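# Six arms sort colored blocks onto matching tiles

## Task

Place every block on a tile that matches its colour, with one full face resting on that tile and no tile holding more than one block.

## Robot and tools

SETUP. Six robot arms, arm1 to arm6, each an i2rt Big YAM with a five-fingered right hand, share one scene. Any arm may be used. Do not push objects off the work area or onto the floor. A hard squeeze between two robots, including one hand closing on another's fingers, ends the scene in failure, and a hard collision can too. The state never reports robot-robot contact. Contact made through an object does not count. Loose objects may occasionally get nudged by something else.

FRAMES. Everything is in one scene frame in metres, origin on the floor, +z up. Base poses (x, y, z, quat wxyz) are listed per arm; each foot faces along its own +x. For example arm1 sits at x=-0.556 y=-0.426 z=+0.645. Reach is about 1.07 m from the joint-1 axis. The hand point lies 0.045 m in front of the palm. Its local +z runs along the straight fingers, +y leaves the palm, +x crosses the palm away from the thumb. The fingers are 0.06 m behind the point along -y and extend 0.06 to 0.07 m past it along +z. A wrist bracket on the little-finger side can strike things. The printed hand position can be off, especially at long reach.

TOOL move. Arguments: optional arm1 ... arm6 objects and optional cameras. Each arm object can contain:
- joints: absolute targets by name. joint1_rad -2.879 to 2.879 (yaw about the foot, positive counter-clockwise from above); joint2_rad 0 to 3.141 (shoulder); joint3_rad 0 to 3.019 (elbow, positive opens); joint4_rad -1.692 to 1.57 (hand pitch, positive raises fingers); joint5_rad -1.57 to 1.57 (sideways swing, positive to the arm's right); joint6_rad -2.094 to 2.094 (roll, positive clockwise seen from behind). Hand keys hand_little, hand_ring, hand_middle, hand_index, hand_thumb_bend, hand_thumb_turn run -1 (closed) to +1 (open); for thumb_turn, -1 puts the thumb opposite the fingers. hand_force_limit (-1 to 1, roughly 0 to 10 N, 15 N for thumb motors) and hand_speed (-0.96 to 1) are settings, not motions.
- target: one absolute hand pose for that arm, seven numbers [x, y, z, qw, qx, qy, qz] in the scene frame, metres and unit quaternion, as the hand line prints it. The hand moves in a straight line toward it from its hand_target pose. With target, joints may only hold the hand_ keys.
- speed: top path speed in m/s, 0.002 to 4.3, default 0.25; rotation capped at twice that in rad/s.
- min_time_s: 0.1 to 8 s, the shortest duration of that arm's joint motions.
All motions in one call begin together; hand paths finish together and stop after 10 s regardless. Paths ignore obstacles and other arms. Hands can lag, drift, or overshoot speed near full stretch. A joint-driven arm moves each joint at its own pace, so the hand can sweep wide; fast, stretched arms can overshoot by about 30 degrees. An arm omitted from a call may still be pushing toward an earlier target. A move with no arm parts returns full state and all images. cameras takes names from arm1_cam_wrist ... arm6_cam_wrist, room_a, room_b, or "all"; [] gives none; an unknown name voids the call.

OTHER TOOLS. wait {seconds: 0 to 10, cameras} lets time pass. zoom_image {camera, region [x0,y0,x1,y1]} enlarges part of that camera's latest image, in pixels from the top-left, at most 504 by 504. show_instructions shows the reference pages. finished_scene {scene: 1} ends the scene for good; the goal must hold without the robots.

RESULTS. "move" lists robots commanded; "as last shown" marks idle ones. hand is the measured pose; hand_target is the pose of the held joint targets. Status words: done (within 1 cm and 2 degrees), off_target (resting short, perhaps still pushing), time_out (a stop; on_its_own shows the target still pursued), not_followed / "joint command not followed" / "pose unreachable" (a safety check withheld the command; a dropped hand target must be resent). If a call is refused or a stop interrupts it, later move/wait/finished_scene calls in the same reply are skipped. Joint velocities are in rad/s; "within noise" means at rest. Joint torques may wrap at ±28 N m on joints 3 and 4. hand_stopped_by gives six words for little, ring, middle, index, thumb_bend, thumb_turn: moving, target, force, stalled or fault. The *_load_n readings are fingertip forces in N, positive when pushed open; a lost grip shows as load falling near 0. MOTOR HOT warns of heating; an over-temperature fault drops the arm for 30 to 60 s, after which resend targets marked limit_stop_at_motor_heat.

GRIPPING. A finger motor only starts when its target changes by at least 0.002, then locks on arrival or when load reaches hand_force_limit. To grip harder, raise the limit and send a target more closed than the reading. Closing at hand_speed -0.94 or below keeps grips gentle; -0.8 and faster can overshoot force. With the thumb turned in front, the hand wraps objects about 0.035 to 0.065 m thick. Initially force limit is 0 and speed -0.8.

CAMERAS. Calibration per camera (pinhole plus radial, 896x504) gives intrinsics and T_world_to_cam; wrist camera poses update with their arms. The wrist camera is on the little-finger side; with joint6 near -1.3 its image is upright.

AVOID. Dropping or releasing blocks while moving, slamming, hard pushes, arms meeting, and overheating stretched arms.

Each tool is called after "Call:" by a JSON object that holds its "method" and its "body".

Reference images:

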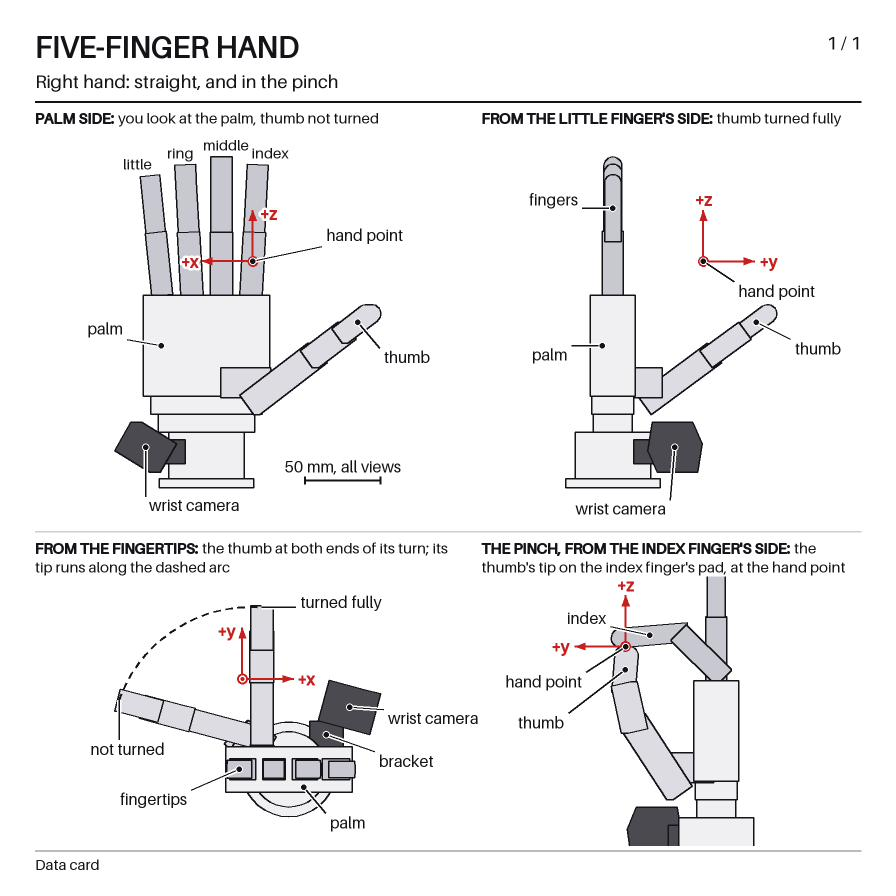

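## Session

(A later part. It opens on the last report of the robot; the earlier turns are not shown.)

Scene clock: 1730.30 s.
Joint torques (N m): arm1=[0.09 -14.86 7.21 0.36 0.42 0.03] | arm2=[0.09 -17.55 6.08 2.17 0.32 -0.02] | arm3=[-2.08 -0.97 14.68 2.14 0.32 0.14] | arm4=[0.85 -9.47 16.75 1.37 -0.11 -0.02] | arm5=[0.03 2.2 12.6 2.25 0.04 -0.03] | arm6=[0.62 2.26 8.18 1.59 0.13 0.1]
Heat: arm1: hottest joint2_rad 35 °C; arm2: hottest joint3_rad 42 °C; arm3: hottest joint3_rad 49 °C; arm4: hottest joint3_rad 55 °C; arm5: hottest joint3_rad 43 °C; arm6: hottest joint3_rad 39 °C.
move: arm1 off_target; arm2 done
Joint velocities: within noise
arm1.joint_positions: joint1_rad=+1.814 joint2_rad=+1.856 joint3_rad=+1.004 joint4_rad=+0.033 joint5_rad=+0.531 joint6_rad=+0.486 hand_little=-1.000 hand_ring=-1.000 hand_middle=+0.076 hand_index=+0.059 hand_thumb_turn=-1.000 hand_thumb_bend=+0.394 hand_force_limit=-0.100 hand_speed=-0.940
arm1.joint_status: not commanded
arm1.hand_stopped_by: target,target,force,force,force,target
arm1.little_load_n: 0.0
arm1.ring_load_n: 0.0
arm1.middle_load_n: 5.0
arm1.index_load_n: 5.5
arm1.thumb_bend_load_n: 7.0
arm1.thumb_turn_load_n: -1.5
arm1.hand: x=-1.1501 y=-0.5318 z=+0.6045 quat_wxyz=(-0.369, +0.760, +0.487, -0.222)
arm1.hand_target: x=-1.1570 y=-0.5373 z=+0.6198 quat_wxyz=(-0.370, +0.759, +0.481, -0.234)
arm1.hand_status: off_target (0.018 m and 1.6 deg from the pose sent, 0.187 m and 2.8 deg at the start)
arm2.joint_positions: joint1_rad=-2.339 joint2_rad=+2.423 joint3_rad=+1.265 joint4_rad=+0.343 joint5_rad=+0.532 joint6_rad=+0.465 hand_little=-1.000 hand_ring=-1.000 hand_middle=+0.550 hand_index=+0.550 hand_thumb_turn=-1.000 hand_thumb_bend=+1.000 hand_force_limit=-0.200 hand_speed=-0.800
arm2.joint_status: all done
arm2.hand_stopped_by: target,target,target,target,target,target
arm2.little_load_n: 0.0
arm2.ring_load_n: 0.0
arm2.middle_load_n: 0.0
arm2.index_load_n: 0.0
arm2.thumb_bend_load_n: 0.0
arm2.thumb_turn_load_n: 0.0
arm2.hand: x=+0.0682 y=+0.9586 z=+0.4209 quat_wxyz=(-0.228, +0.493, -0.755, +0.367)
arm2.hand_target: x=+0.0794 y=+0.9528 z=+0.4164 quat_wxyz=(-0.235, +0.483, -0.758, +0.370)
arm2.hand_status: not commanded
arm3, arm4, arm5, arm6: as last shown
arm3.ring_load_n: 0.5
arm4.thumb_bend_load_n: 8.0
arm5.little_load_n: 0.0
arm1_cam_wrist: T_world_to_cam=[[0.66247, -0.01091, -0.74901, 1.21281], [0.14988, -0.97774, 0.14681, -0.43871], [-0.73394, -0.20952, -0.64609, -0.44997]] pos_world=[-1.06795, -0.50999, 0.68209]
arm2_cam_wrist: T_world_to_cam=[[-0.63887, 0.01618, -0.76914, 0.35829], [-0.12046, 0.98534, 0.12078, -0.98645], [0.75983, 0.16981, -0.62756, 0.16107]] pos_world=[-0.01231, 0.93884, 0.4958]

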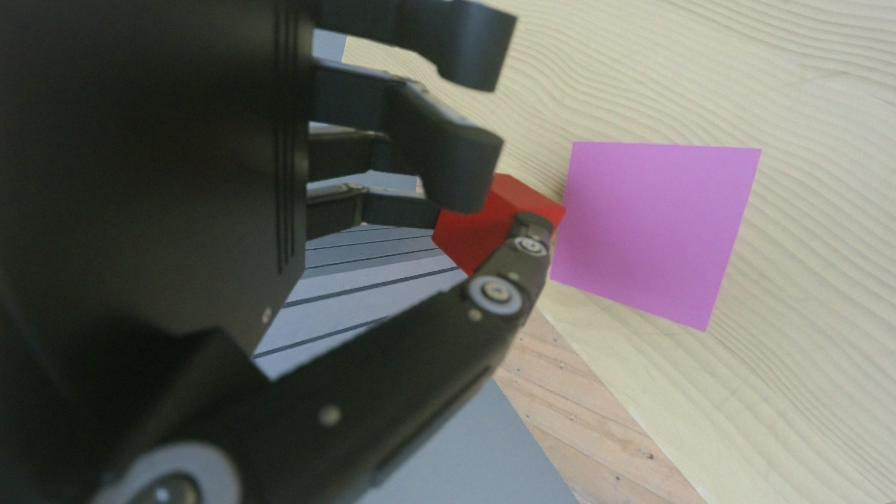

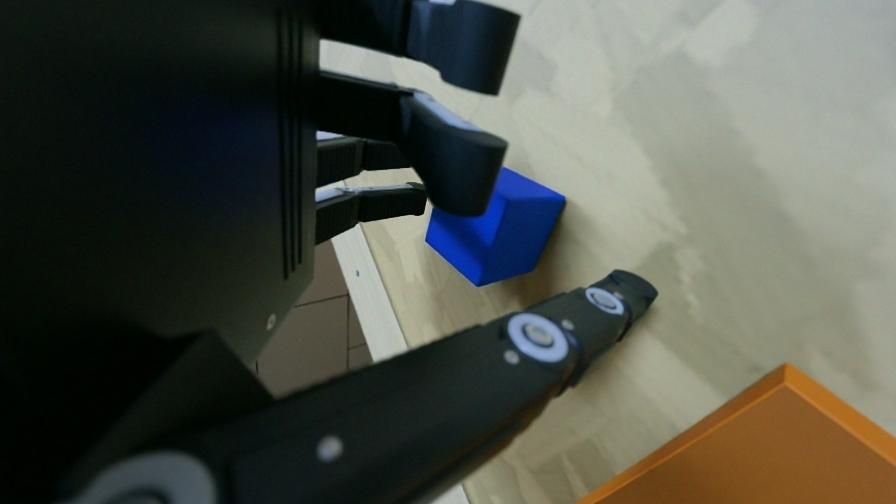

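Call:
{"method": "move", "body": {"arm1": {"joints": {"joint1_rad": -0.36, "joint2_rad": 1.6, "joint3_rad": 1.1, "joint4_rad": -0.3, "joint5_rad": -0.29, "joint6_rad": -0.22}, "min_time_s": 5}, "arm2": {"target": [0.080, 0.953, 0.57, 0.2356, -0.4830, 0.7581, -0.3697], "speed": 0.15}, "cameras": []}}

Call:
{"method": "move", "body": {"arm2": {"joints": {"joint2_rad": 1.2, "joint3_rad": 1.2, "joint4_rad": -0.738}, "min_time_s": 3}, "arm1": {"target": [-0.56, 0.185, 0.56, 0.4384, -0.8988, 0.0, 0.0], "speed": 0.15}, "cameras": ["arm1_cam_wrist","arm2_cam_wrist","room_a"]}}

Call:
{"method": "zoom_image", "body": {"camera": "arm1_cam_wrist", "region": [440, 100, 780, 400]}}

Scene clock: 1768.40 s.
Joint torques (N m): arm1=[0.09 -13.39 11.78 0.35 -0.11 -0.14] | arm2=[-0.73 -17.79 5.16 0.87 0.33 -0.01] | arm3=[-1.85 -0.56 14.61 2 0.27 0.13] | arm4=[0.21 -9.52 16.68 1.43 -0.13 -0.02] | arm5=[-0.09 1.79 12.59 2.19 0.03 -0.01] | arm6=[1.14 1.61 7.98 1.5 0.11 0.04]
Heat: arm1: hottest joint2_rad 35 °C; arm2: hottest joint3_rad 41 °C; arm3: hottest joint3_rad 49 °C; arm4: hottest joint3_rad 55 °C; arm5: hottest joint3_rad 43 °C; arm6: hottest joint3_rad 39 °C.
move: arm1 done; arm2 off_target
Joint velocities: within noise
arm1.joint_positions: joint1_rad=-0.362 joint2_rad=+1.622 joint3_rad=+1.050 joint4_rad=-0.291 joint5_rad=-0.287 joint6_rad=-0.209 hand_little=-1.000 hand_ring=-1.000 hand_middle=+0.076 hand_index=+0.059 hand_thumb_turn=-1.000 hand_thumb_bend=+0.394 hand_force_limit=-0.100 hand_speed=-0.940
arm1.joint_status: all done
arm1.hand_stopped_by: target,target,force,force,force,target
arm1.little_load_n: 0.0
arm1.ring_load_n: 0.0
arm1.middle_load_n: 5.0
arm1.index_load_n: 5.5
arm1.thumb_bend_load_n: 6.5
arm1.thumb_turn_load_n: -2.0
arm1.hand: x=-0.4401 y=+0.1118 z=+0.7142 quat_wxyz=(-0.372, +0.927, -0.012, -0.033)
arm1.hand_target: x=-0.4344 y=+0.1306 z=+0.7479 quat_wxyz=(-0.400, +0.916, +0.000, -0.023)
arm1.hand_status: not commanded
arm2.joint_positions: joint1_rad=-2.339 joint2_rad=+2.095 joint3_rad=+1.217 joint4_rad=+0.114 joint5_rad=+0.532 joint6_rad=+0.465 hand_little=-1.000 hand_ring=-1.000 hand_middle=+0.550 hand_index=+0.550 hand_thumb_turn=-1.000 hand_thumb_bend=+1.000 hand_force_limit=-0.200 hand_speed=-0.800
arm2.joint_status: not commanded
arm2.hand_stopped_by: target,target,target,target,target,target
arm2.little_load_n: 0.0
arm2.ring_load_n: 0.0
arm2.middle_load_n: 0.0
arm2.index_load_n: 0.0
arm2.thumb_bend_load_n: 0.0
arm2.thumb_turn_load_n: 0.0
arm2.hand: x=+0.0876 y=+0.9635 z=+0.5808 quat_wxyz=(-0.250, +0.483, -0.752, +0.374)
arm2.hand_target: x=+0.0798 y=+0.9531 z=+0.5701 quat_wxyz=(-0.236, +0.483, -0.758, +0.370)
arm2.hand_status: off_target (0.017 m and 1.9 deg from the pose sent, 0.150 m and 1.6 deg at the start)
arm3, arm4, arm5, arm6: as last shown
arm3.ring_load_n: 0.0
arm4.middle_load_n: 4.0
arm4.thumb_bend_load_n: 8.5
arm5.little_load_n: 0.5

Scene clock: 1771.97 s.
Joint torques (N m): arm1=[0.09 -14.33 6.19 1.72 0.22 0.06] | arm2=[-0.79 -8.94 8.18 0.85 0.33 0] | arm3=[-1.73 -1.26 14.61 1.85 0.32 0.14] | arm4=[0.67 -9.7 16.75 1.31 -0.13 -0.01] | arm5=[-0.15 1.67 12.7 2.29 0.03 0] | arm6=[0.09 1.73 8.1 1.58 0.17 0.05]
Heat: arm1: hottest joint2_rad 35 °C; arm2: hottest joint3_rad 41 °C; arm3: hottest joint3_rad 49 °C; arm4: hottest joint3_rad 55 °C; arm5: hottest joint3_rad 43 °C; arm6: hottest joint3_rad 39 °C.
move: arm1 off_target; arm2 done
Joint velocities: within noise
arm1.joint_positions: joint1_rad=-0.076 joint2_rad=+2.000 joint3_rad=+0.964 joint4_rad=+0.319 joint5_rad=-0.049 joint6_rad=-0.042 hand_little=-1.000 hand_ring=-1.000 hand_middle=+0.076 hand_index=+0.059 hand_thumb_turn=-1.000 hand_thumb_bend=+0.394 hand_force_limit=-0.100 hand_speed=-0.940
arm1.joint_status: not commanded
arm1.hand_stopped_by: target,target,force,force,force,target
arm1.little_load_n: 0.0
arm1.ring_load_n: 0.0
arm1.middle_load_n: 5.0
arm1.index_load_n: 5.5
arm1.thumb_bend_load_n: 6.5
arm1.thumb_turn_load_n: -1.5
arm1.hand: x=-0.5585 y=+0.1726 z=+0.5488 quat_wxyz=(-0.420, +0.907, +0.004, +0.001)
arm1.hand_target: x=-0.5601 y=+0.1846 z=+0.5602 quat_wxyz=(-0.438, +0.899, +0.000, +0.000)
arm1.hand_status: off_target (0.017 m and 2.3 deg from the pose sent, 0.209 m and 9.2 deg at the start)
arm2.joint_positions: joint1_rad=-2.339 joint2_rad=+1.196 joint3_rad=+1.212 joint4_rad=-0.723 joint5_rad=+0.532 joint6_rad=+0.465 hand_little=-1.000 hand_ring=-1.000 hand_middle=+0.550 hand_index=+0.550 hand_thumb_turn=-1.000 hand_thumb_bend=+1.000 hand_force_limit=-0.200 hand_speed=-0.800
arm2.joint_status: all done
arm2.hand_stopped_by: target,target,target,target,target,target
arm2.little_load_n: 0.0
arm2.ring_load_n: 0.0
arm2.middle_load_n: 0.0
arm2.index_load_n: 0.0
arm2.thumb_bend_load_n: 0.0
arm2.thumb_turn_load_n: 0.0
arm2.hand: x=-0.0808 y=+0.9158 z=+0.9736 quat_wxyz=(-0.274, +0.470, -0.747, +0.381)
arm2.hand_target: x=-0.0841 y=+0.9088 z=+0.9623 quat_wxyz=(-0.260, +0.471, -0.754, +0.377)
arm2.hand_status: not commanded
arm3, arm4, arm5, arm6: as last shown
arm4.middle_load_n: 3.5
arm4.thumb_bend_load_n: 8.0
arm5.little_load_n: 0.0
arm1_cam_wrist: T_world_to_cam=[[0.26526, -0.61865, -0.73953, 0.66471], [-0.81364, -0.55516, 0.17257, -0.45573], [-0.51732, 0.55594, -0.65063, 0.08721]] pos_world=[-0.50201, 0.10974, 0.62696]
arm2_cam_wrist: T_world_to_cam=[[-0.55493, 0.03951, -0.83096, 0.73455], [-0.13368, 0.98166, 0.13595, -1.04134], [0.82109, 0.18652, -0.53946, 0.53229]] pos_world=[-0.16864, 0.89393, 1.03911]

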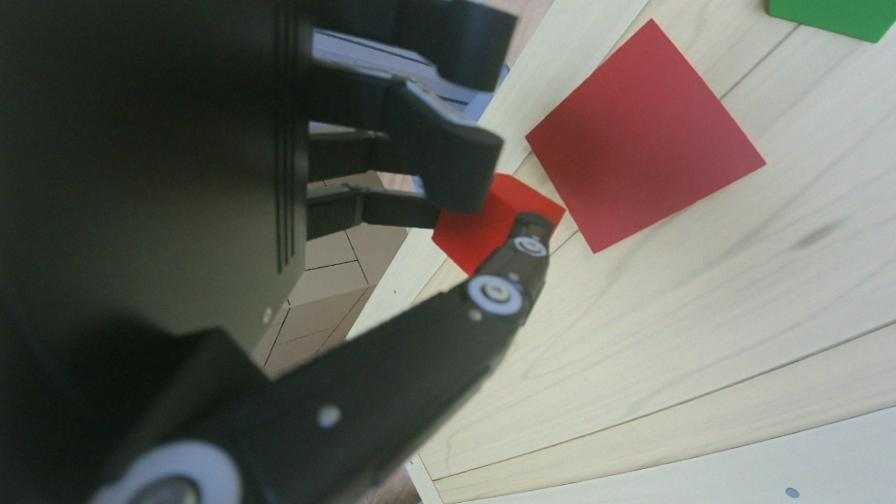

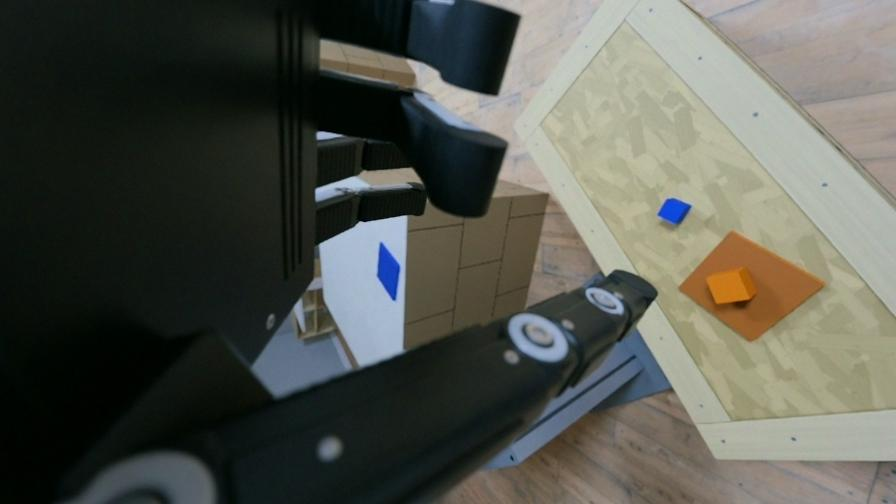

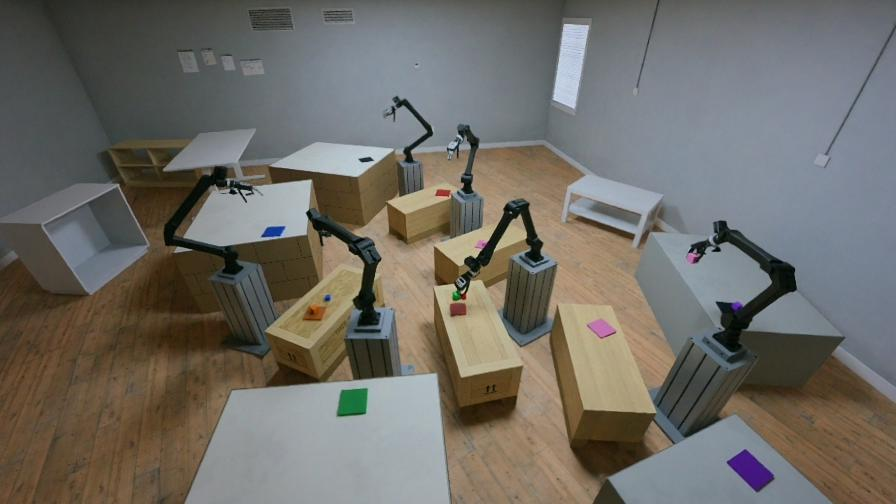

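Scaled by 1.482 from the camera's image (finer frame: 1280x720).

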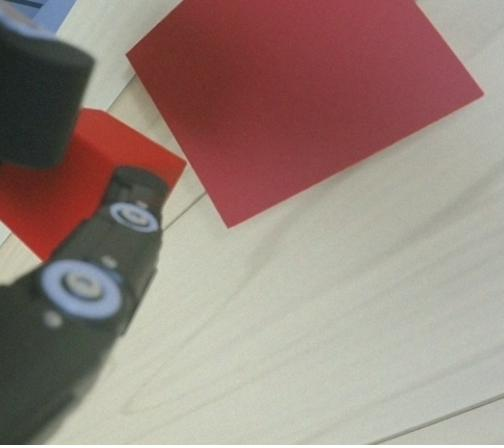

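Call:
{"method": "move", "body": {"arm1": {"target": [-0.536, 0.199, 0.48, 0.4318, -0.8853, -0.1561, 0.0761], "speed": 0.1}, "arm2": {"joints": {"joint1_rad": 2.2, "joint5_rad": 0.03, "joint6_rad": 0.02}, "min_time_s": 8}, "arm4": {"joints": {"joint1_rad": 2.05}, "min_time_s": 4}, "cameras": ["arm1_cam_wrist","arm2_cam_wrist","arm4_cam_wrist"]}}

Call:
{"method": "zoom_image", "body": {"camera": "arm1_cam_wrist", "region": [400, 100, 800, 450]}}

Scene clock: 1839.20 s.
Joint torques (N m): arm1=[-0.62 -15.5 7.32 0.9 -0.15 -0.13] | arm2=[1.38 -9.11 8.24 0.88 0.05 -0.17] | arm3=[-2.32 -1.44 14.65 2.09 0.27 0.15] | arm4=[1.14 -9.76 16.66 1.42 -0.15 -0.04] | arm5=[-0.21 1.85 12.62 2.17 0.03 -0.02] | arm6=[0.73 1.61 8.1 1.68 0.14 0.05]
Heat: arm1: hottest joint2_rad 34 °C; arm2: hottest joint3_rad 41 °C; arm3: hottest joint3_rad 50 °C; arm4: hottest joint3_rad 56 °C; arm5: hottest joint3_rad 43 °C; arm6: hottest joint3_rad 39 °C.
move: arm1 off_target; arm2 done; arm4 done
Joint velocities: within noise
arm1.joint_positions: joint1_rad=-0.178 joint2_rad=+2.233 joint3_rad=+1.093 joint4_rad=+0.361 joint5_rad=-0.398 joint6_rad=-0.323 hand_little=-1.000 hand_ring=-1.000 hand_middle=+0.076 hand_index=+0.059 hand_thumb_turn=-1.000 hand_thumb_bend=+0.394 hand_force_limit=-0.100 hand_speed=-0.940
arm1.joint_status: not commanded
arm1.hand_stopped_by: target,target,force,force,force,target
arm1.little_load_n: 0.0
arm1.ring_load_n: 0.0
arm1.middle_load_n: 5.0
arm1.index_load_n: 5.5
arm1.thumb_bend_load_n: 7.0
arm1.thumb_turn_load_n: -1.5
arm1.hand: x=-0.5436 y=+0.1798 z=+0.4702 quat_wxyz=(-0.416, +0.893, +0.151, -0.083)
arm1.hand_target: x=-0.5360 y=+0.1983 z=+0.4805 quat_wxyz=(-0.432, +0.885, +0.156, -0.076)
arm1.hand_status: off_target (0.023 m and 2.3 deg from the pose sent, 0.077 m and 19.8 deg at the start)
arm2.joint_positions: joint1_rad=+2.191 joint2_rad=+1.196 joint3_rad=+1.212 joint4_rad=-0.723 joint5_rad=+0.031 joint6_rad=+0.030 hand_little=-1.000 hand_ring=-1.000 hand_middle=+0.550 hand_index=+0.550 hand_thumb_turn=-1.000 hand_thumb_bend=+1.000 hand_force_limit=-0.200 hand_speed=-0.800
arm2.joint_status: all done
arm2.hand_stopped_by: target,target,target,target,target,target
arm2.little_load_n: 0.5
arm2.ring_load_n: 0.0
arm2.middle_load_n: -0.5
arm2.index_load_n: 0.0
arm2.thumb_bend_load_n: 0.0
arm2.thumb_turn_load_n: 0.0
arm2.hand: x=-0.5141 y=+0.3404 z=+0.9559 quat_wxyz=(+0.012, -0.019, +0.909, -0.417)
arm2.hand_target: x=-0.5108 y=+0.3465 z=+0.9448 quat_wxyz=(+0.011, -0.028, +0.915, -0.403)
arm2.hand_status: not commanded
arm3, arm5, arm6: as last shown
arm4.joint_positions: joint1_rad=+2.038 joint2_rad=+1.217 joint3_rad=+1.143 joint4_rad=-0.732 joint5_rad=-0.149 joint6_rad=-0.106 hand_little=-1.000 hand_ring=-1.000 hand_middle=+0.191 hand_index=+0.179 hand_thumb_turn=-1.000 hand_thumb_bend=+0.542 hand_force_limit=-0.300 hand_speed=-0.940
arm4.joint_status: all done
arm4.hand_stopped_by: target,target,force,force,force,target
arm4.little_load_n: 0.0
arm4.ring_load_n: 0.0
arm4.middle_load_n: 3.5
arm4.index_load_n: 4.0
arm4.thumb_bend_load_n: 8.5
arm4.thumb_turn_load_n: 0.0
arm4.hand: x=-1.2884 y=-0.5610 z=+0.9175 quat_wxyz=(-0.331, +0.778, -0.501, +0.183)
arm4.hand_target: x=-1.2803 y=-0.5539 z=+0.9542 quat_wxyz=(-0.355, +0.774, -0.484, +0.203)
arm4.hand_status: not commanded
arm1_cam_wrist: T_world_to_cam=[[0.43493, -0.49607, -0.7515, 0.68286], [-0.5762, -0.79466, 0.19109, -0.26258], [-0.69198, 0.3499, -0.63145, -0.02707]] pos_world=[-0.46702, 0.13956, 0.54625]
arm2_cam_wrist: T_world_to_cam=[[-0.25556, 0.60319, -0.75554, 0.39204], [0.82362, 0.5451, 0.15659, 0.08899], [0.5063, -0.58226, -0.63611, 1.17812]] pos_world=[-0.56959, 0.40099, 1.03168]
arm4_cam_wrist: T_world_to_cam=[[-0.5382, -0.43771, -0.72024, -0.27203], [-0.81583, 0.48506, 0.31485, -1.07536], [0.21155, 0.75705, -0.61816, 1.37919]] pos_world=[-1.31549, -0.64157, 0.99521]

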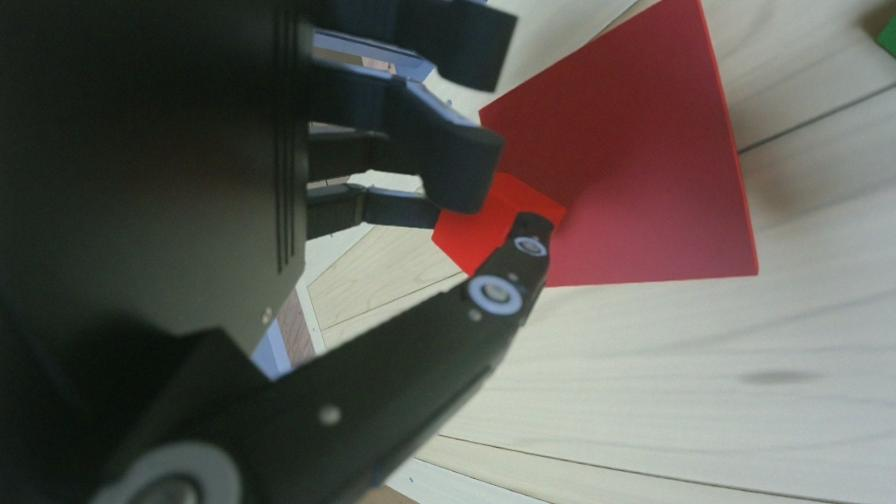

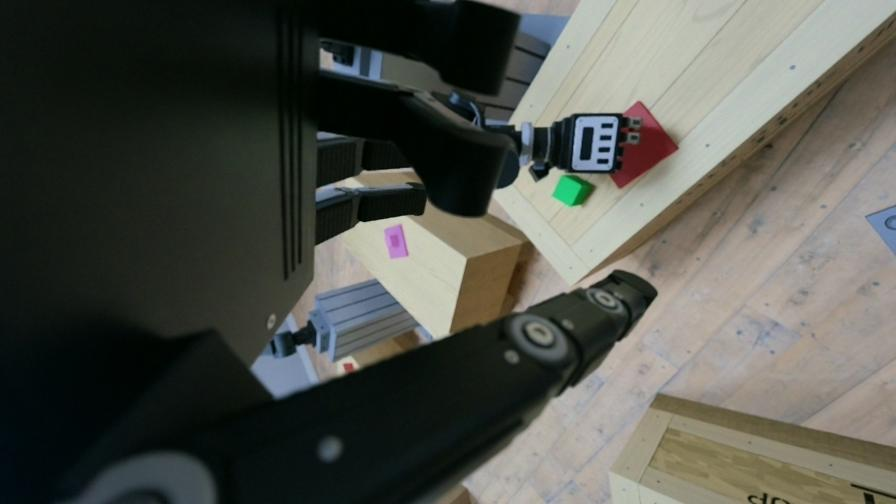

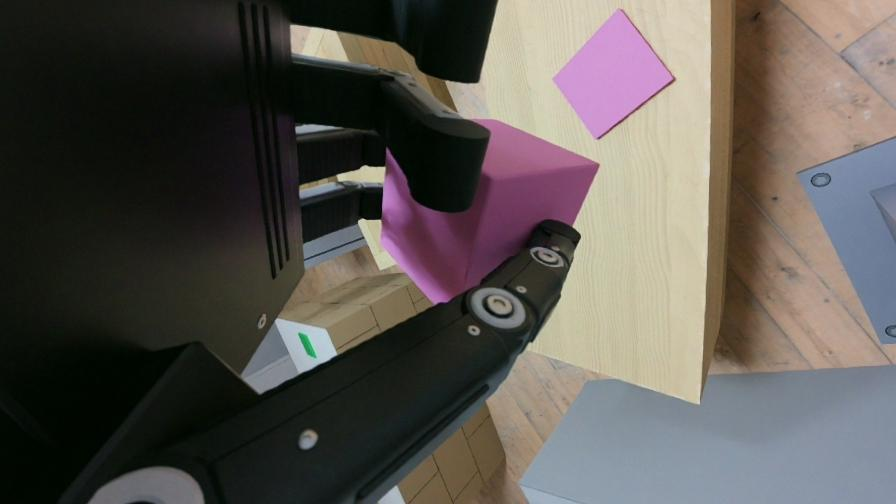

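Scaled by 1.260 from the camera's image (finer frame: 1280x720).

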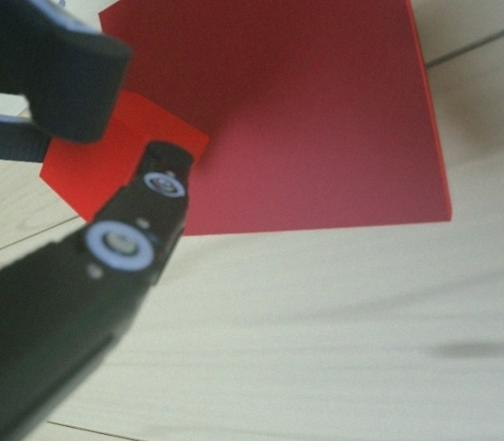

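Call:
{"method": "move", "body": {"arm1": {"target": [-0.524, 0.2015, 0.447, 0.4318, -0.8853, -0.1561, 0.0761], "speed": 0.08}, "arm4": {"target": [-1.128, -0.505, 0.62, 0.3591, -0.7363, 0.5156, -0.2515], "speed": 0.2}, "cameras": ["arm1_cam_wrist","arm2_cam_wrist","arm4_cam_wrist"]}}

Call:
{"method": "zoom_image", "body": {"camera": "arm1_cam_wrist", "region": [400, 100, 800, 450]}}

Scene clock: 1910.03 s.
Joint torques (N m): arm1=[-0.67 -15.62 6.89 1.59 -0.13 -0.14] | arm2=[1.32 -8.64 8.12 1.24 0.04 -0.17] | arm3=[-2.08 -1.2 14.54 1.96 0.28 0.12] | arm4=[1.32 -14.33 11.29 2.48 0 0.17] | arm5=[-0.03 2.08 12.55 2.35 0.05 -0.02] | arm6=[0.32 2.02 8.01 1.54 0.15 0.05]
Heat: arm1: hottest joint2_rad 34 °C; arm2: hottest joint3_rad 41 °C; arm3: hottest joint3_rad 50 °C; arm4: hottest joint3_rad 57 °C; arm5: hottest joint3_rad 44 °C; arm6: hottest joint3_rad 40 °C.
move: arm1 off_target; arm4 off_target
Joint velocities: within noise
arm1.joint_positions: joint1_rad=-0.198 joint2_rad=+2.314 joint3_rad=+1.131 joint4_rad=+0.380 joint5_rad=-0.414 joint6_rad=-0.338 hand_little=-1.000 hand_ring=-1.000 hand_middle=+0.076 hand_index=+0.059 hand_thumb_turn=-1.000 hand_thumb_bend=+0.394 hand_force_limit=-0.100 hand_speed=-0.940
arm1.joint_status: not commanded
arm1.hand_stopped_by: target,target,force,force,force,target
arm1.little_load_n: 0.0
arm1.ring_load_n: 0.0
arm1.middle_load_n: 5.0
arm1.index_load_n: 5.5
arm1.thumb_bend_load_n: 7.0
arm1.thumb_turn_load_n: -2.0
arm1.hand: x=-0.5334 y=+0.1793 z=+0.4375 quat_wxyz=(-0.409, +0.896, +0.150, -0.087)
arm1.hand_target: x=-0.5240 y=+0.2005 z=+0.4476 quat_wxyz=(-0.431, +0.885, +0.156, -0.076)
arm1.hand_status: off_target (0.026 m and 3.2 deg from the pose sent, 0.037 m and 2.3 deg at the start)
arm2, arm3, arm5, arm6: as last shown
arm2.little_load_n: 0.0
arm2.middle_load_n: 0.0
arm2.hand: x=-0.5142 y=+0.3404 z=+0.9559 quat_wxyz=(+0.011, -0.019, +0.908, -0.417)
arm4.joint_positions: joint1_rad=+2.066 joint2_rad=+1.935 joint3_rad=+1.033 joint4_rad=+0.198 joint5_rad=-0.025 joint6_rad=-0.050 hand_little=-1.000 hand_ring=-1.000 hand_middle=+0.191 hand_index=+0.179 hand_thumb_turn=-1.000 hand_thumb_bend=+0.542 hand_force_limit=-0.300 hand_speed=-0.940
arm4.joint_status: not commanded
arm4.hand_stopped_by: target,target,force,force,force,target
arm4.little_load_n: 0.0
arm4.ring_load_n: 0.0
arm4.middle_load_n: 4.0
arm4.index_load_n: 4.5
arm4.thumb_bend_load_n: 8.5
arm4.thumb_turn_load_n: 0.0
arm4.hand: x=-1.1465 y=-0.5209 z=+0.6093 quat_wxyz=(-0.341, +0.744, -0.521, +0.244)
arm4.hand_target: x=-1.1292 y=-0.5053 z=+0.6209 quat_wxyz=(-0.359, +0.736, -0.516, +0.251)
arm4.hand_status: off_target (0.027 m and 2.5 deg from the pose sent, 0.343 m and 9.9 deg at the start)
arm5.ring_load_n: 0.5
arm1_cam_wrist: T_world_to_cam=[[0.43238, -0.5075, -0.74531, 0.65167], [-0.57429, -0.79223, 0.20629, -0.25686], [-0.69515, 0.33883, -0.634, -0.03904]] pos_world=[-0.45642, 0.14046, 0.51394]
arm2_cam_wrist: T_world_to_cam=[[-0.2563, 0.60295, -0.75549, 0.39166], [0.8234, 0.54558, 0.15608, 0.0892], [0.50629, -0.58206, -0.6363, 1.17823]] pos_world=[-0.56958, 0.40099, 1.03168]
arm4_cam_wrist: T_world_to_cam=[[-0.50299, -0.39677, -0.76784, -0.3095], [-0.79007, 0.57126, 0.22237, -0.75126], [0.35041, 0.71849, -0.60081, 1.25684]] pos_world=[-1.18964, -0.59666, 0.68454]

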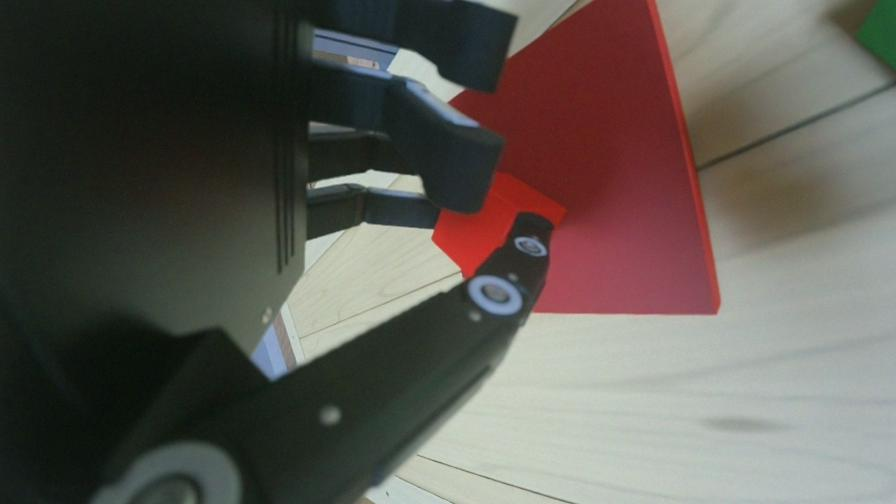

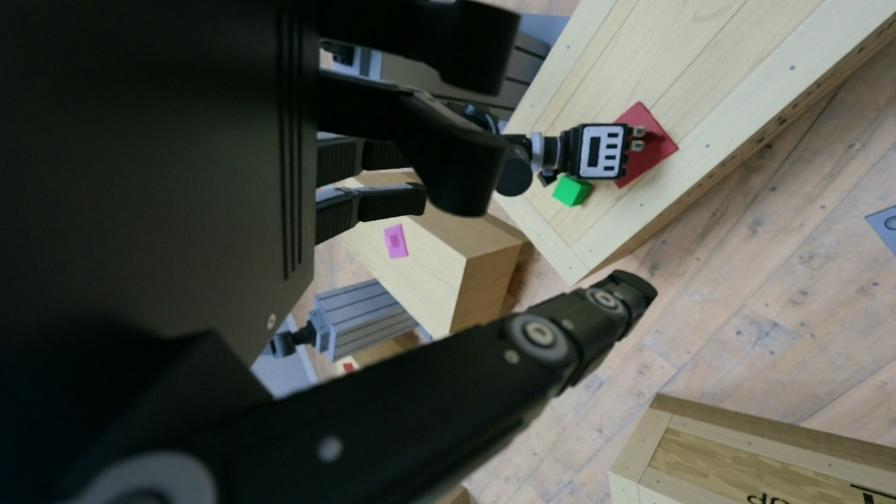

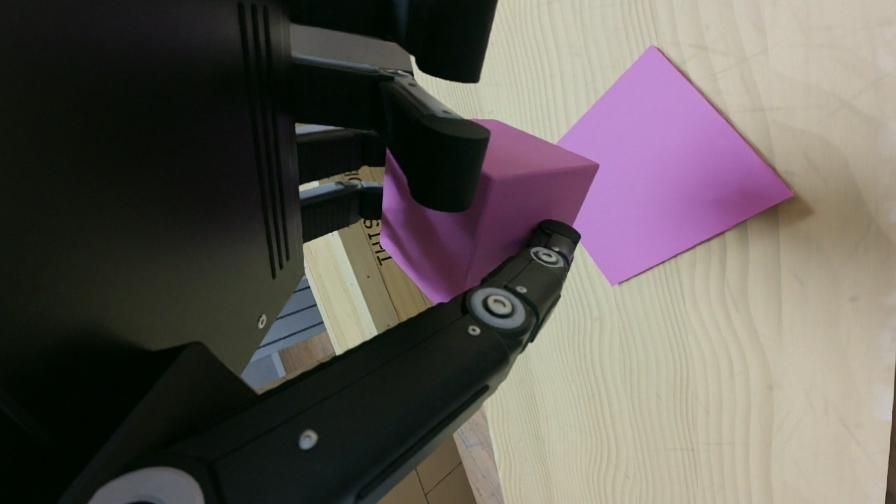

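Scaled by 1.260 from the camera's image (finer frame: 1280x720).

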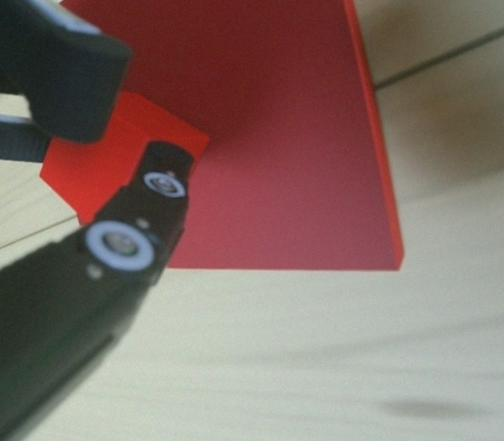

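Call:
{"method": "move", "body": {"arm1": {"target": [-0.523, 0.2025, 0.4365, 0.4318, -0.8853, -0.1561, 0.0761], "speed": 0.05}, "arm4": {"target": [-1.118, -0.484, 0.512, 0.3591, -0.7363, 0.5156, -0.2515], "speed": 0.12}, "cameras": ["arm1_cam_wrist","arm4_cam_wrist"]}}

Call:
{"method": "zoom_image", "body": {"camera": "arm1_cam_wrist", "region": [420, 120, 680, 340]}}

Scene clock: 1948.43 s.
Joint torques (N m): arm1=[-0.62 -14.8 6.67 1.43 -0.03 -0.15] | arm2=[2.08 -9.52 8.31 1.06 0.07 -0.18] | arm3=[-1.85 -0.73 14.6 1.92 0.32 0.16] | arm4=[1.08 -15.91 9.35 2.59 0 0.2] | arm5=[-0.15 1.96 12.64 2.26 0.02 0] | arm6=[0.5 2.02 8.08 1.58 0.15 0.05]
Heat: arm1: hottest joint2_rad 35 °C; arm2: hottest joint3_rad 41 °C; arm3: hottest joint3_rad 51 °C; arm4: hottest joint3_rad 55 °C; arm5: hottest joint3_rad 44 °C; arm6: hottest joint3_rad 40 °C.
move: arm1 off_target; arm4 off_target
Joint velocities: within noise
arm1.joint_positions: joint1_rad=-0.198 joint2_rad=+2.328 joint3_rad=+1.148 joint4_rad=+0.399 joint5_rad=-0.418 joint6_rad=-0.339 hand_little=-1.000 hand_ring=-1.000 hand_middle=+0.076 hand_index=+0.059 hand_thumb_turn=-1.000 hand_thumb_bend=+0.394 hand_force_limit=-0.100 hand_speed=-0.940
arm1.joint_status: not commanded
arm1.hand_stopped_by: target,target,force,force,force,target
arm1.little_load_n: 0.0
arm1.ring_load_n: 0.0
arm1.middle_load_n: 4.5
arm1.index_load_n: 5.0
arm1.thumb_bend_load_n: 7.5
arm1.thumb_turn_load_n: -1.5
arm1.hand: x=-0.5322 y=+0.1882 z=+0.4368 quat_wxyz=(-0.418, +0.891, +0.153, -0.085)
arm1.hand_target: x=-0.5230 y=+0.2019 z=+0.4370 quat_wxyz=(-0.432, +0.885, +0.156, -0.076)
arm1.hand_status: off_target (0.017 m and 2.0 deg from the pose sent, 0.025 m and 3.2 deg at the start)
arm2, arm3, arm5, arm6: as last shown
arm4.joint_positions: joint1_rad=+2.095 joint2_rad=+2.197 joint3_rad=+1.108 joint4_rad=+0.397 joint5_rad=-0.003 joint6_rad=-0.033 hand_little=-1.000 hand_ring=-1.000 hand_middle=+0.191 hand_index=+0.179 hand_thumb_turn=-1.000 hand_thumb_bend=+0.542 hand_force_limit=-0.300 hand_speed=-0.940
arm4.joint_status: not commanded
arm4.hand_stopped_by: target,target,force,force,force,target
arm4.little_load_n: 0.0
arm4.ring_load_n: 0.0
arm4.middle_load_n: 3.5
arm4.index_load_n: 4.5
arm4.thumb_bend_load_n: 8.5
arm4.thumb_turn_load_n: 0.0
arm4.hand: x=-1.1315 y=-0.4987 z=+0.5101 quat_wxyz=(-0.345, +0.742, -0.519, +0.247)
arm4.hand_target: x=-1.1188 y=-0.4842 z=+0.5126 quat_wxyz=(-0.359, +0.736, -0.516, +0.251)
arm4.hand_status: off_target (0.020 m and 1.9 deg from the pose sent, 0.108 m and 2.5 deg at the start)
arm5.ring_load_n: 0.0
arm1_cam_wrist: T_world_to_cam=[[0.43485, -0.48989, -0.75559, 0.65759], [-0.57252, -0.79806, 0.18793, -0.23893], [-0.69507, 0.35087, -0.62751, -0.04672]] pos_world=[-0.45522, 0.14786, 0.51246]
arm4_cam_wrist: T_world_to_cam=[[-0.49375, -0.39547, -0.77448, -0.35482], [-0.79312, 0.57001, 0.21458, -0.73008], [0.3566, 0.7202, -0.5951, 1.18093]] pos_world=[-1.17536, -0.57467, 0.58463]

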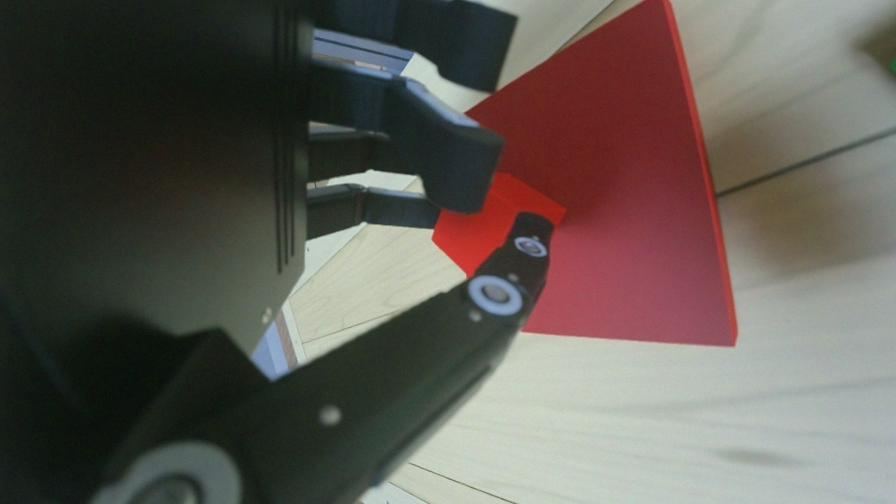

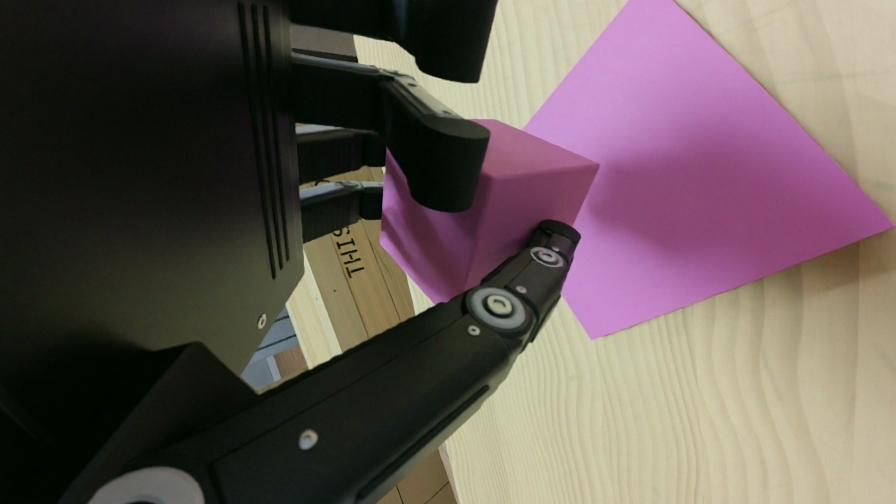

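Scaled by 1.938 from the camera's image (finer frame: 1280x720).

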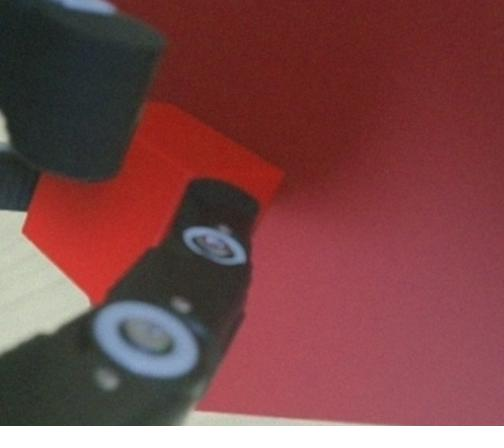

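Call:
{"method": "move", "body": {"arm1": {"target": [-0.521, 0.197, 0.427, 0.4318, -0.8853, -0.1561, 0.0761], "speed": 0.05}, "arm4": {"target": [-1.123, -0.484, 0.468, 0.3591, -0.7363, 0.5156, -0.2515], "speed": 0.08}, "cameras": ["arm1_cam_wrist","arm4_cam_wrist"]}}

Call:
{"method": "zoom_image", "body": {"camera": "arm1_cam_wrist", "region": [420, 120, 680, 340]}}

Call:
{"method": "zoom_image", "body": {"camera": "arm4_cam_wrist", "region": [360, 80, 680, 340]}}

Scene clock: 1975.10 s.
Joint torques (N m): arm1=[-0.85 -13.98 6.01 1.33 0.1 -0.18] | arm2=[2.2 -8.53 8.21 0.88 0.05 -0.18] | arm3=[-2.61 -1.08 14.52 1.89 0.29 0.15] | arm4=[1.32 -15.91 8.27 2.51 -0.01 0.22] | arm5=[-0.03 2.32 12.71 2.28 0.02 0] | arm6=[0.26 2.14 8.03 1.5 0.17 0.04]
Heat: arm1: hottest joint2_rad 35 °C; arm2: hottest joint3_rad 42 °C; arm3: hottest joint3_rad 51 °C; arm4: hottest joint3_rad 52 °C; arm5: hottest joint3_rad 44 °C; arm6: hottest joint3_rad 40 °C.
move: arm1 off_target; arm4 off_target
Joint velocities: within noise
arm1.joint_positions: joint1_rad=-0.202 joint2_rad=+2.336 joint3_rad=+1.148 joint4_rad=+0.427 joint5_rad=-0.426 joint6_rad=-0.339 hand_little=-1.000 hand_ring=-1.000 hand_middle=+0.076 hand_index=+0.059 hand_thumb_turn=-1.000 hand_thumb_bend=+0.394 hand_force_limit=-0.100 hand_speed=-0.940
arm1.joint_status: not commanded
arm1.hand_stopped_by: target,target,force,force,force,target
arm1.little_load_n: 0.0
arm1.ring_load_n: 0.0
arm1.middle_load_n: 4.0
arm1.index_load_n: 5.0
arm1.thumb_bend_load_n: 7.5
arm1.thumb_turn_load_n: -1.5
arm1.hand: x=-0.5306 y=+0.1910 z=+0.4361 quat_wxyz=(-0.427, +0.887, +0.154, -0.085)
arm1.hand_target: x=-0.5210 y=+0.1965 z=+0.4273 quat_wxyz=(-0.432, +0.885, +0.156, -0.076)
arm1.hand_status: off_target (0.015 m and 1.1 deg from the pose sent, 0.017 m and 2.0 deg at the start)
arm2, arm3, arm5, arm6: as last shown
arm4.joint_positions: joint1_rad=+2.096 joint2_rad=+2.299 joint3_rad=+1.127 joint4_rad=+0.482 joint5_rad=-0.001 joint6_rad=-0.032 hand_little=-1.000 hand_ring=-1.000 hand_middle=+0.191 hand_index=+0.179 hand_thumb_turn=-1.000 hand_thumb_bend=+0.542 hand_force_limit=-0.300 hand_speed=-0.940
arm4.joint_status: not commanded
arm4.hand_stopped_by: target,target,force,force,force,target
arm4.little_load_n: 0.0
arm4.ring_load_n: 0.0
arm4.middle_load_n: 3.5
arm4.index_load_n: 4.0
arm4.thumb_bend_load_n: 8.5
arm4.thumb_turn_load_n: 0.0
arm4.hand: x=-1.1342 y=-0.4984 z=+0.4675 quat_wxyz=(-0.345, +0.742, -0.519, +0.248)
arm4.hand_target: x=-1.1238 y=-0.4841 z=+0.4684 quat_wxyz=(-0.359, +0.736, -0.515, +0.251)
arm4.hand_status: off_target (0.018 m and 1.8 deg from the pose sent, 0.045 m and 1.9 deg at the start)
arm1_cam_wrist: T_world_to_cam=[[0.43452, -0.47376, -0.76599, 0.65907], [-0.57072, -0.80277, 0.17275, -0.22717], [-0.69676, 0.36211, -0.6192, -0.0538]] pos_world=[-0.45352, 0.14936, 0.51077]
arm4_cam_wrist: T_world_to_cam=[[-0.49213, -0.39447, -0.77602, -0.38588], [-0.79318, 0.57052, 0.21301, -0.72232], [0.35871, 0.72035, -0.59365, 1.15812]] pos_world=[-1.17826, -0.57437, 0.54193]

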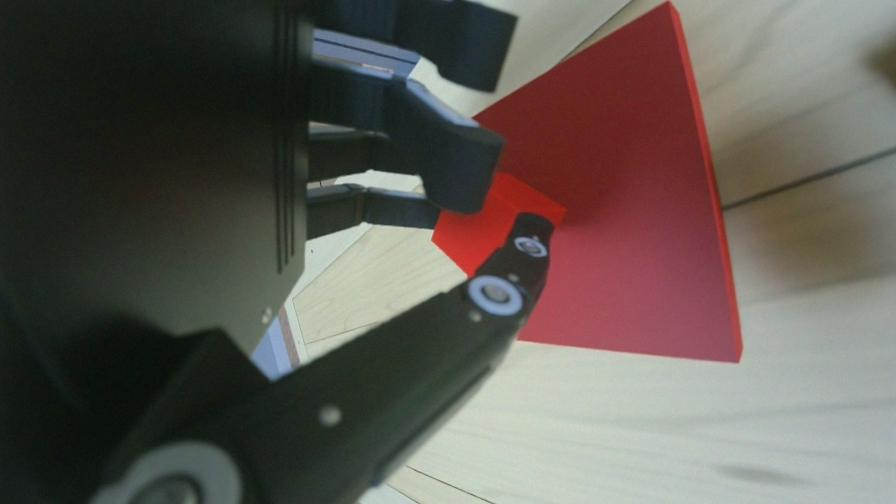

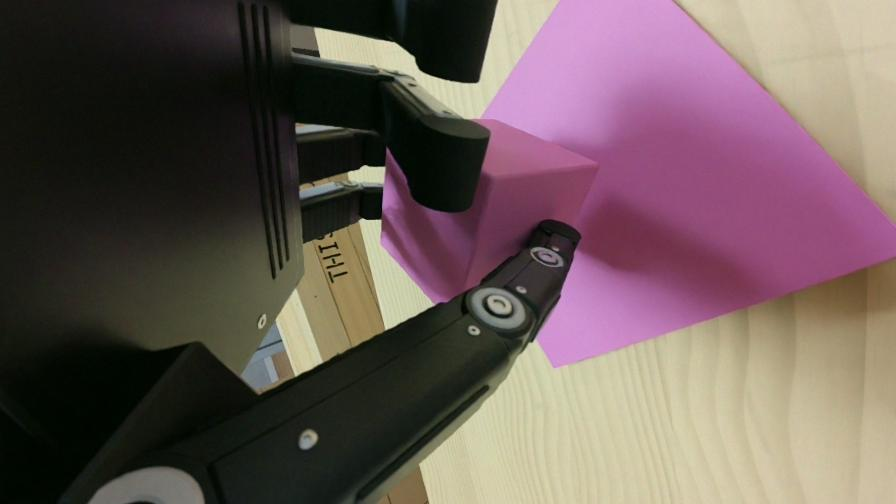

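Scaled by 1.938 from the camera's image (finer frame: 1280x720).

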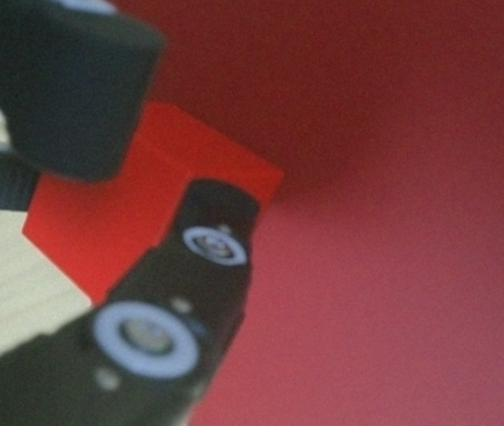

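Scaled by 1.575 from the camera's image (finer frame: 1280x720).

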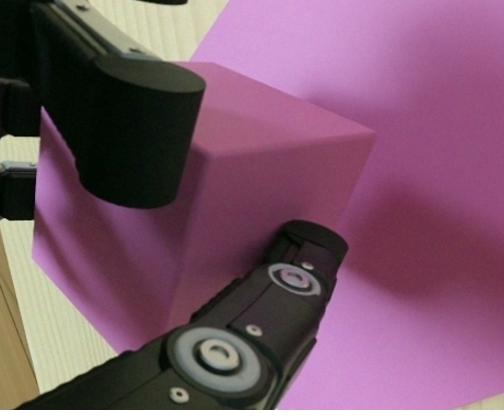

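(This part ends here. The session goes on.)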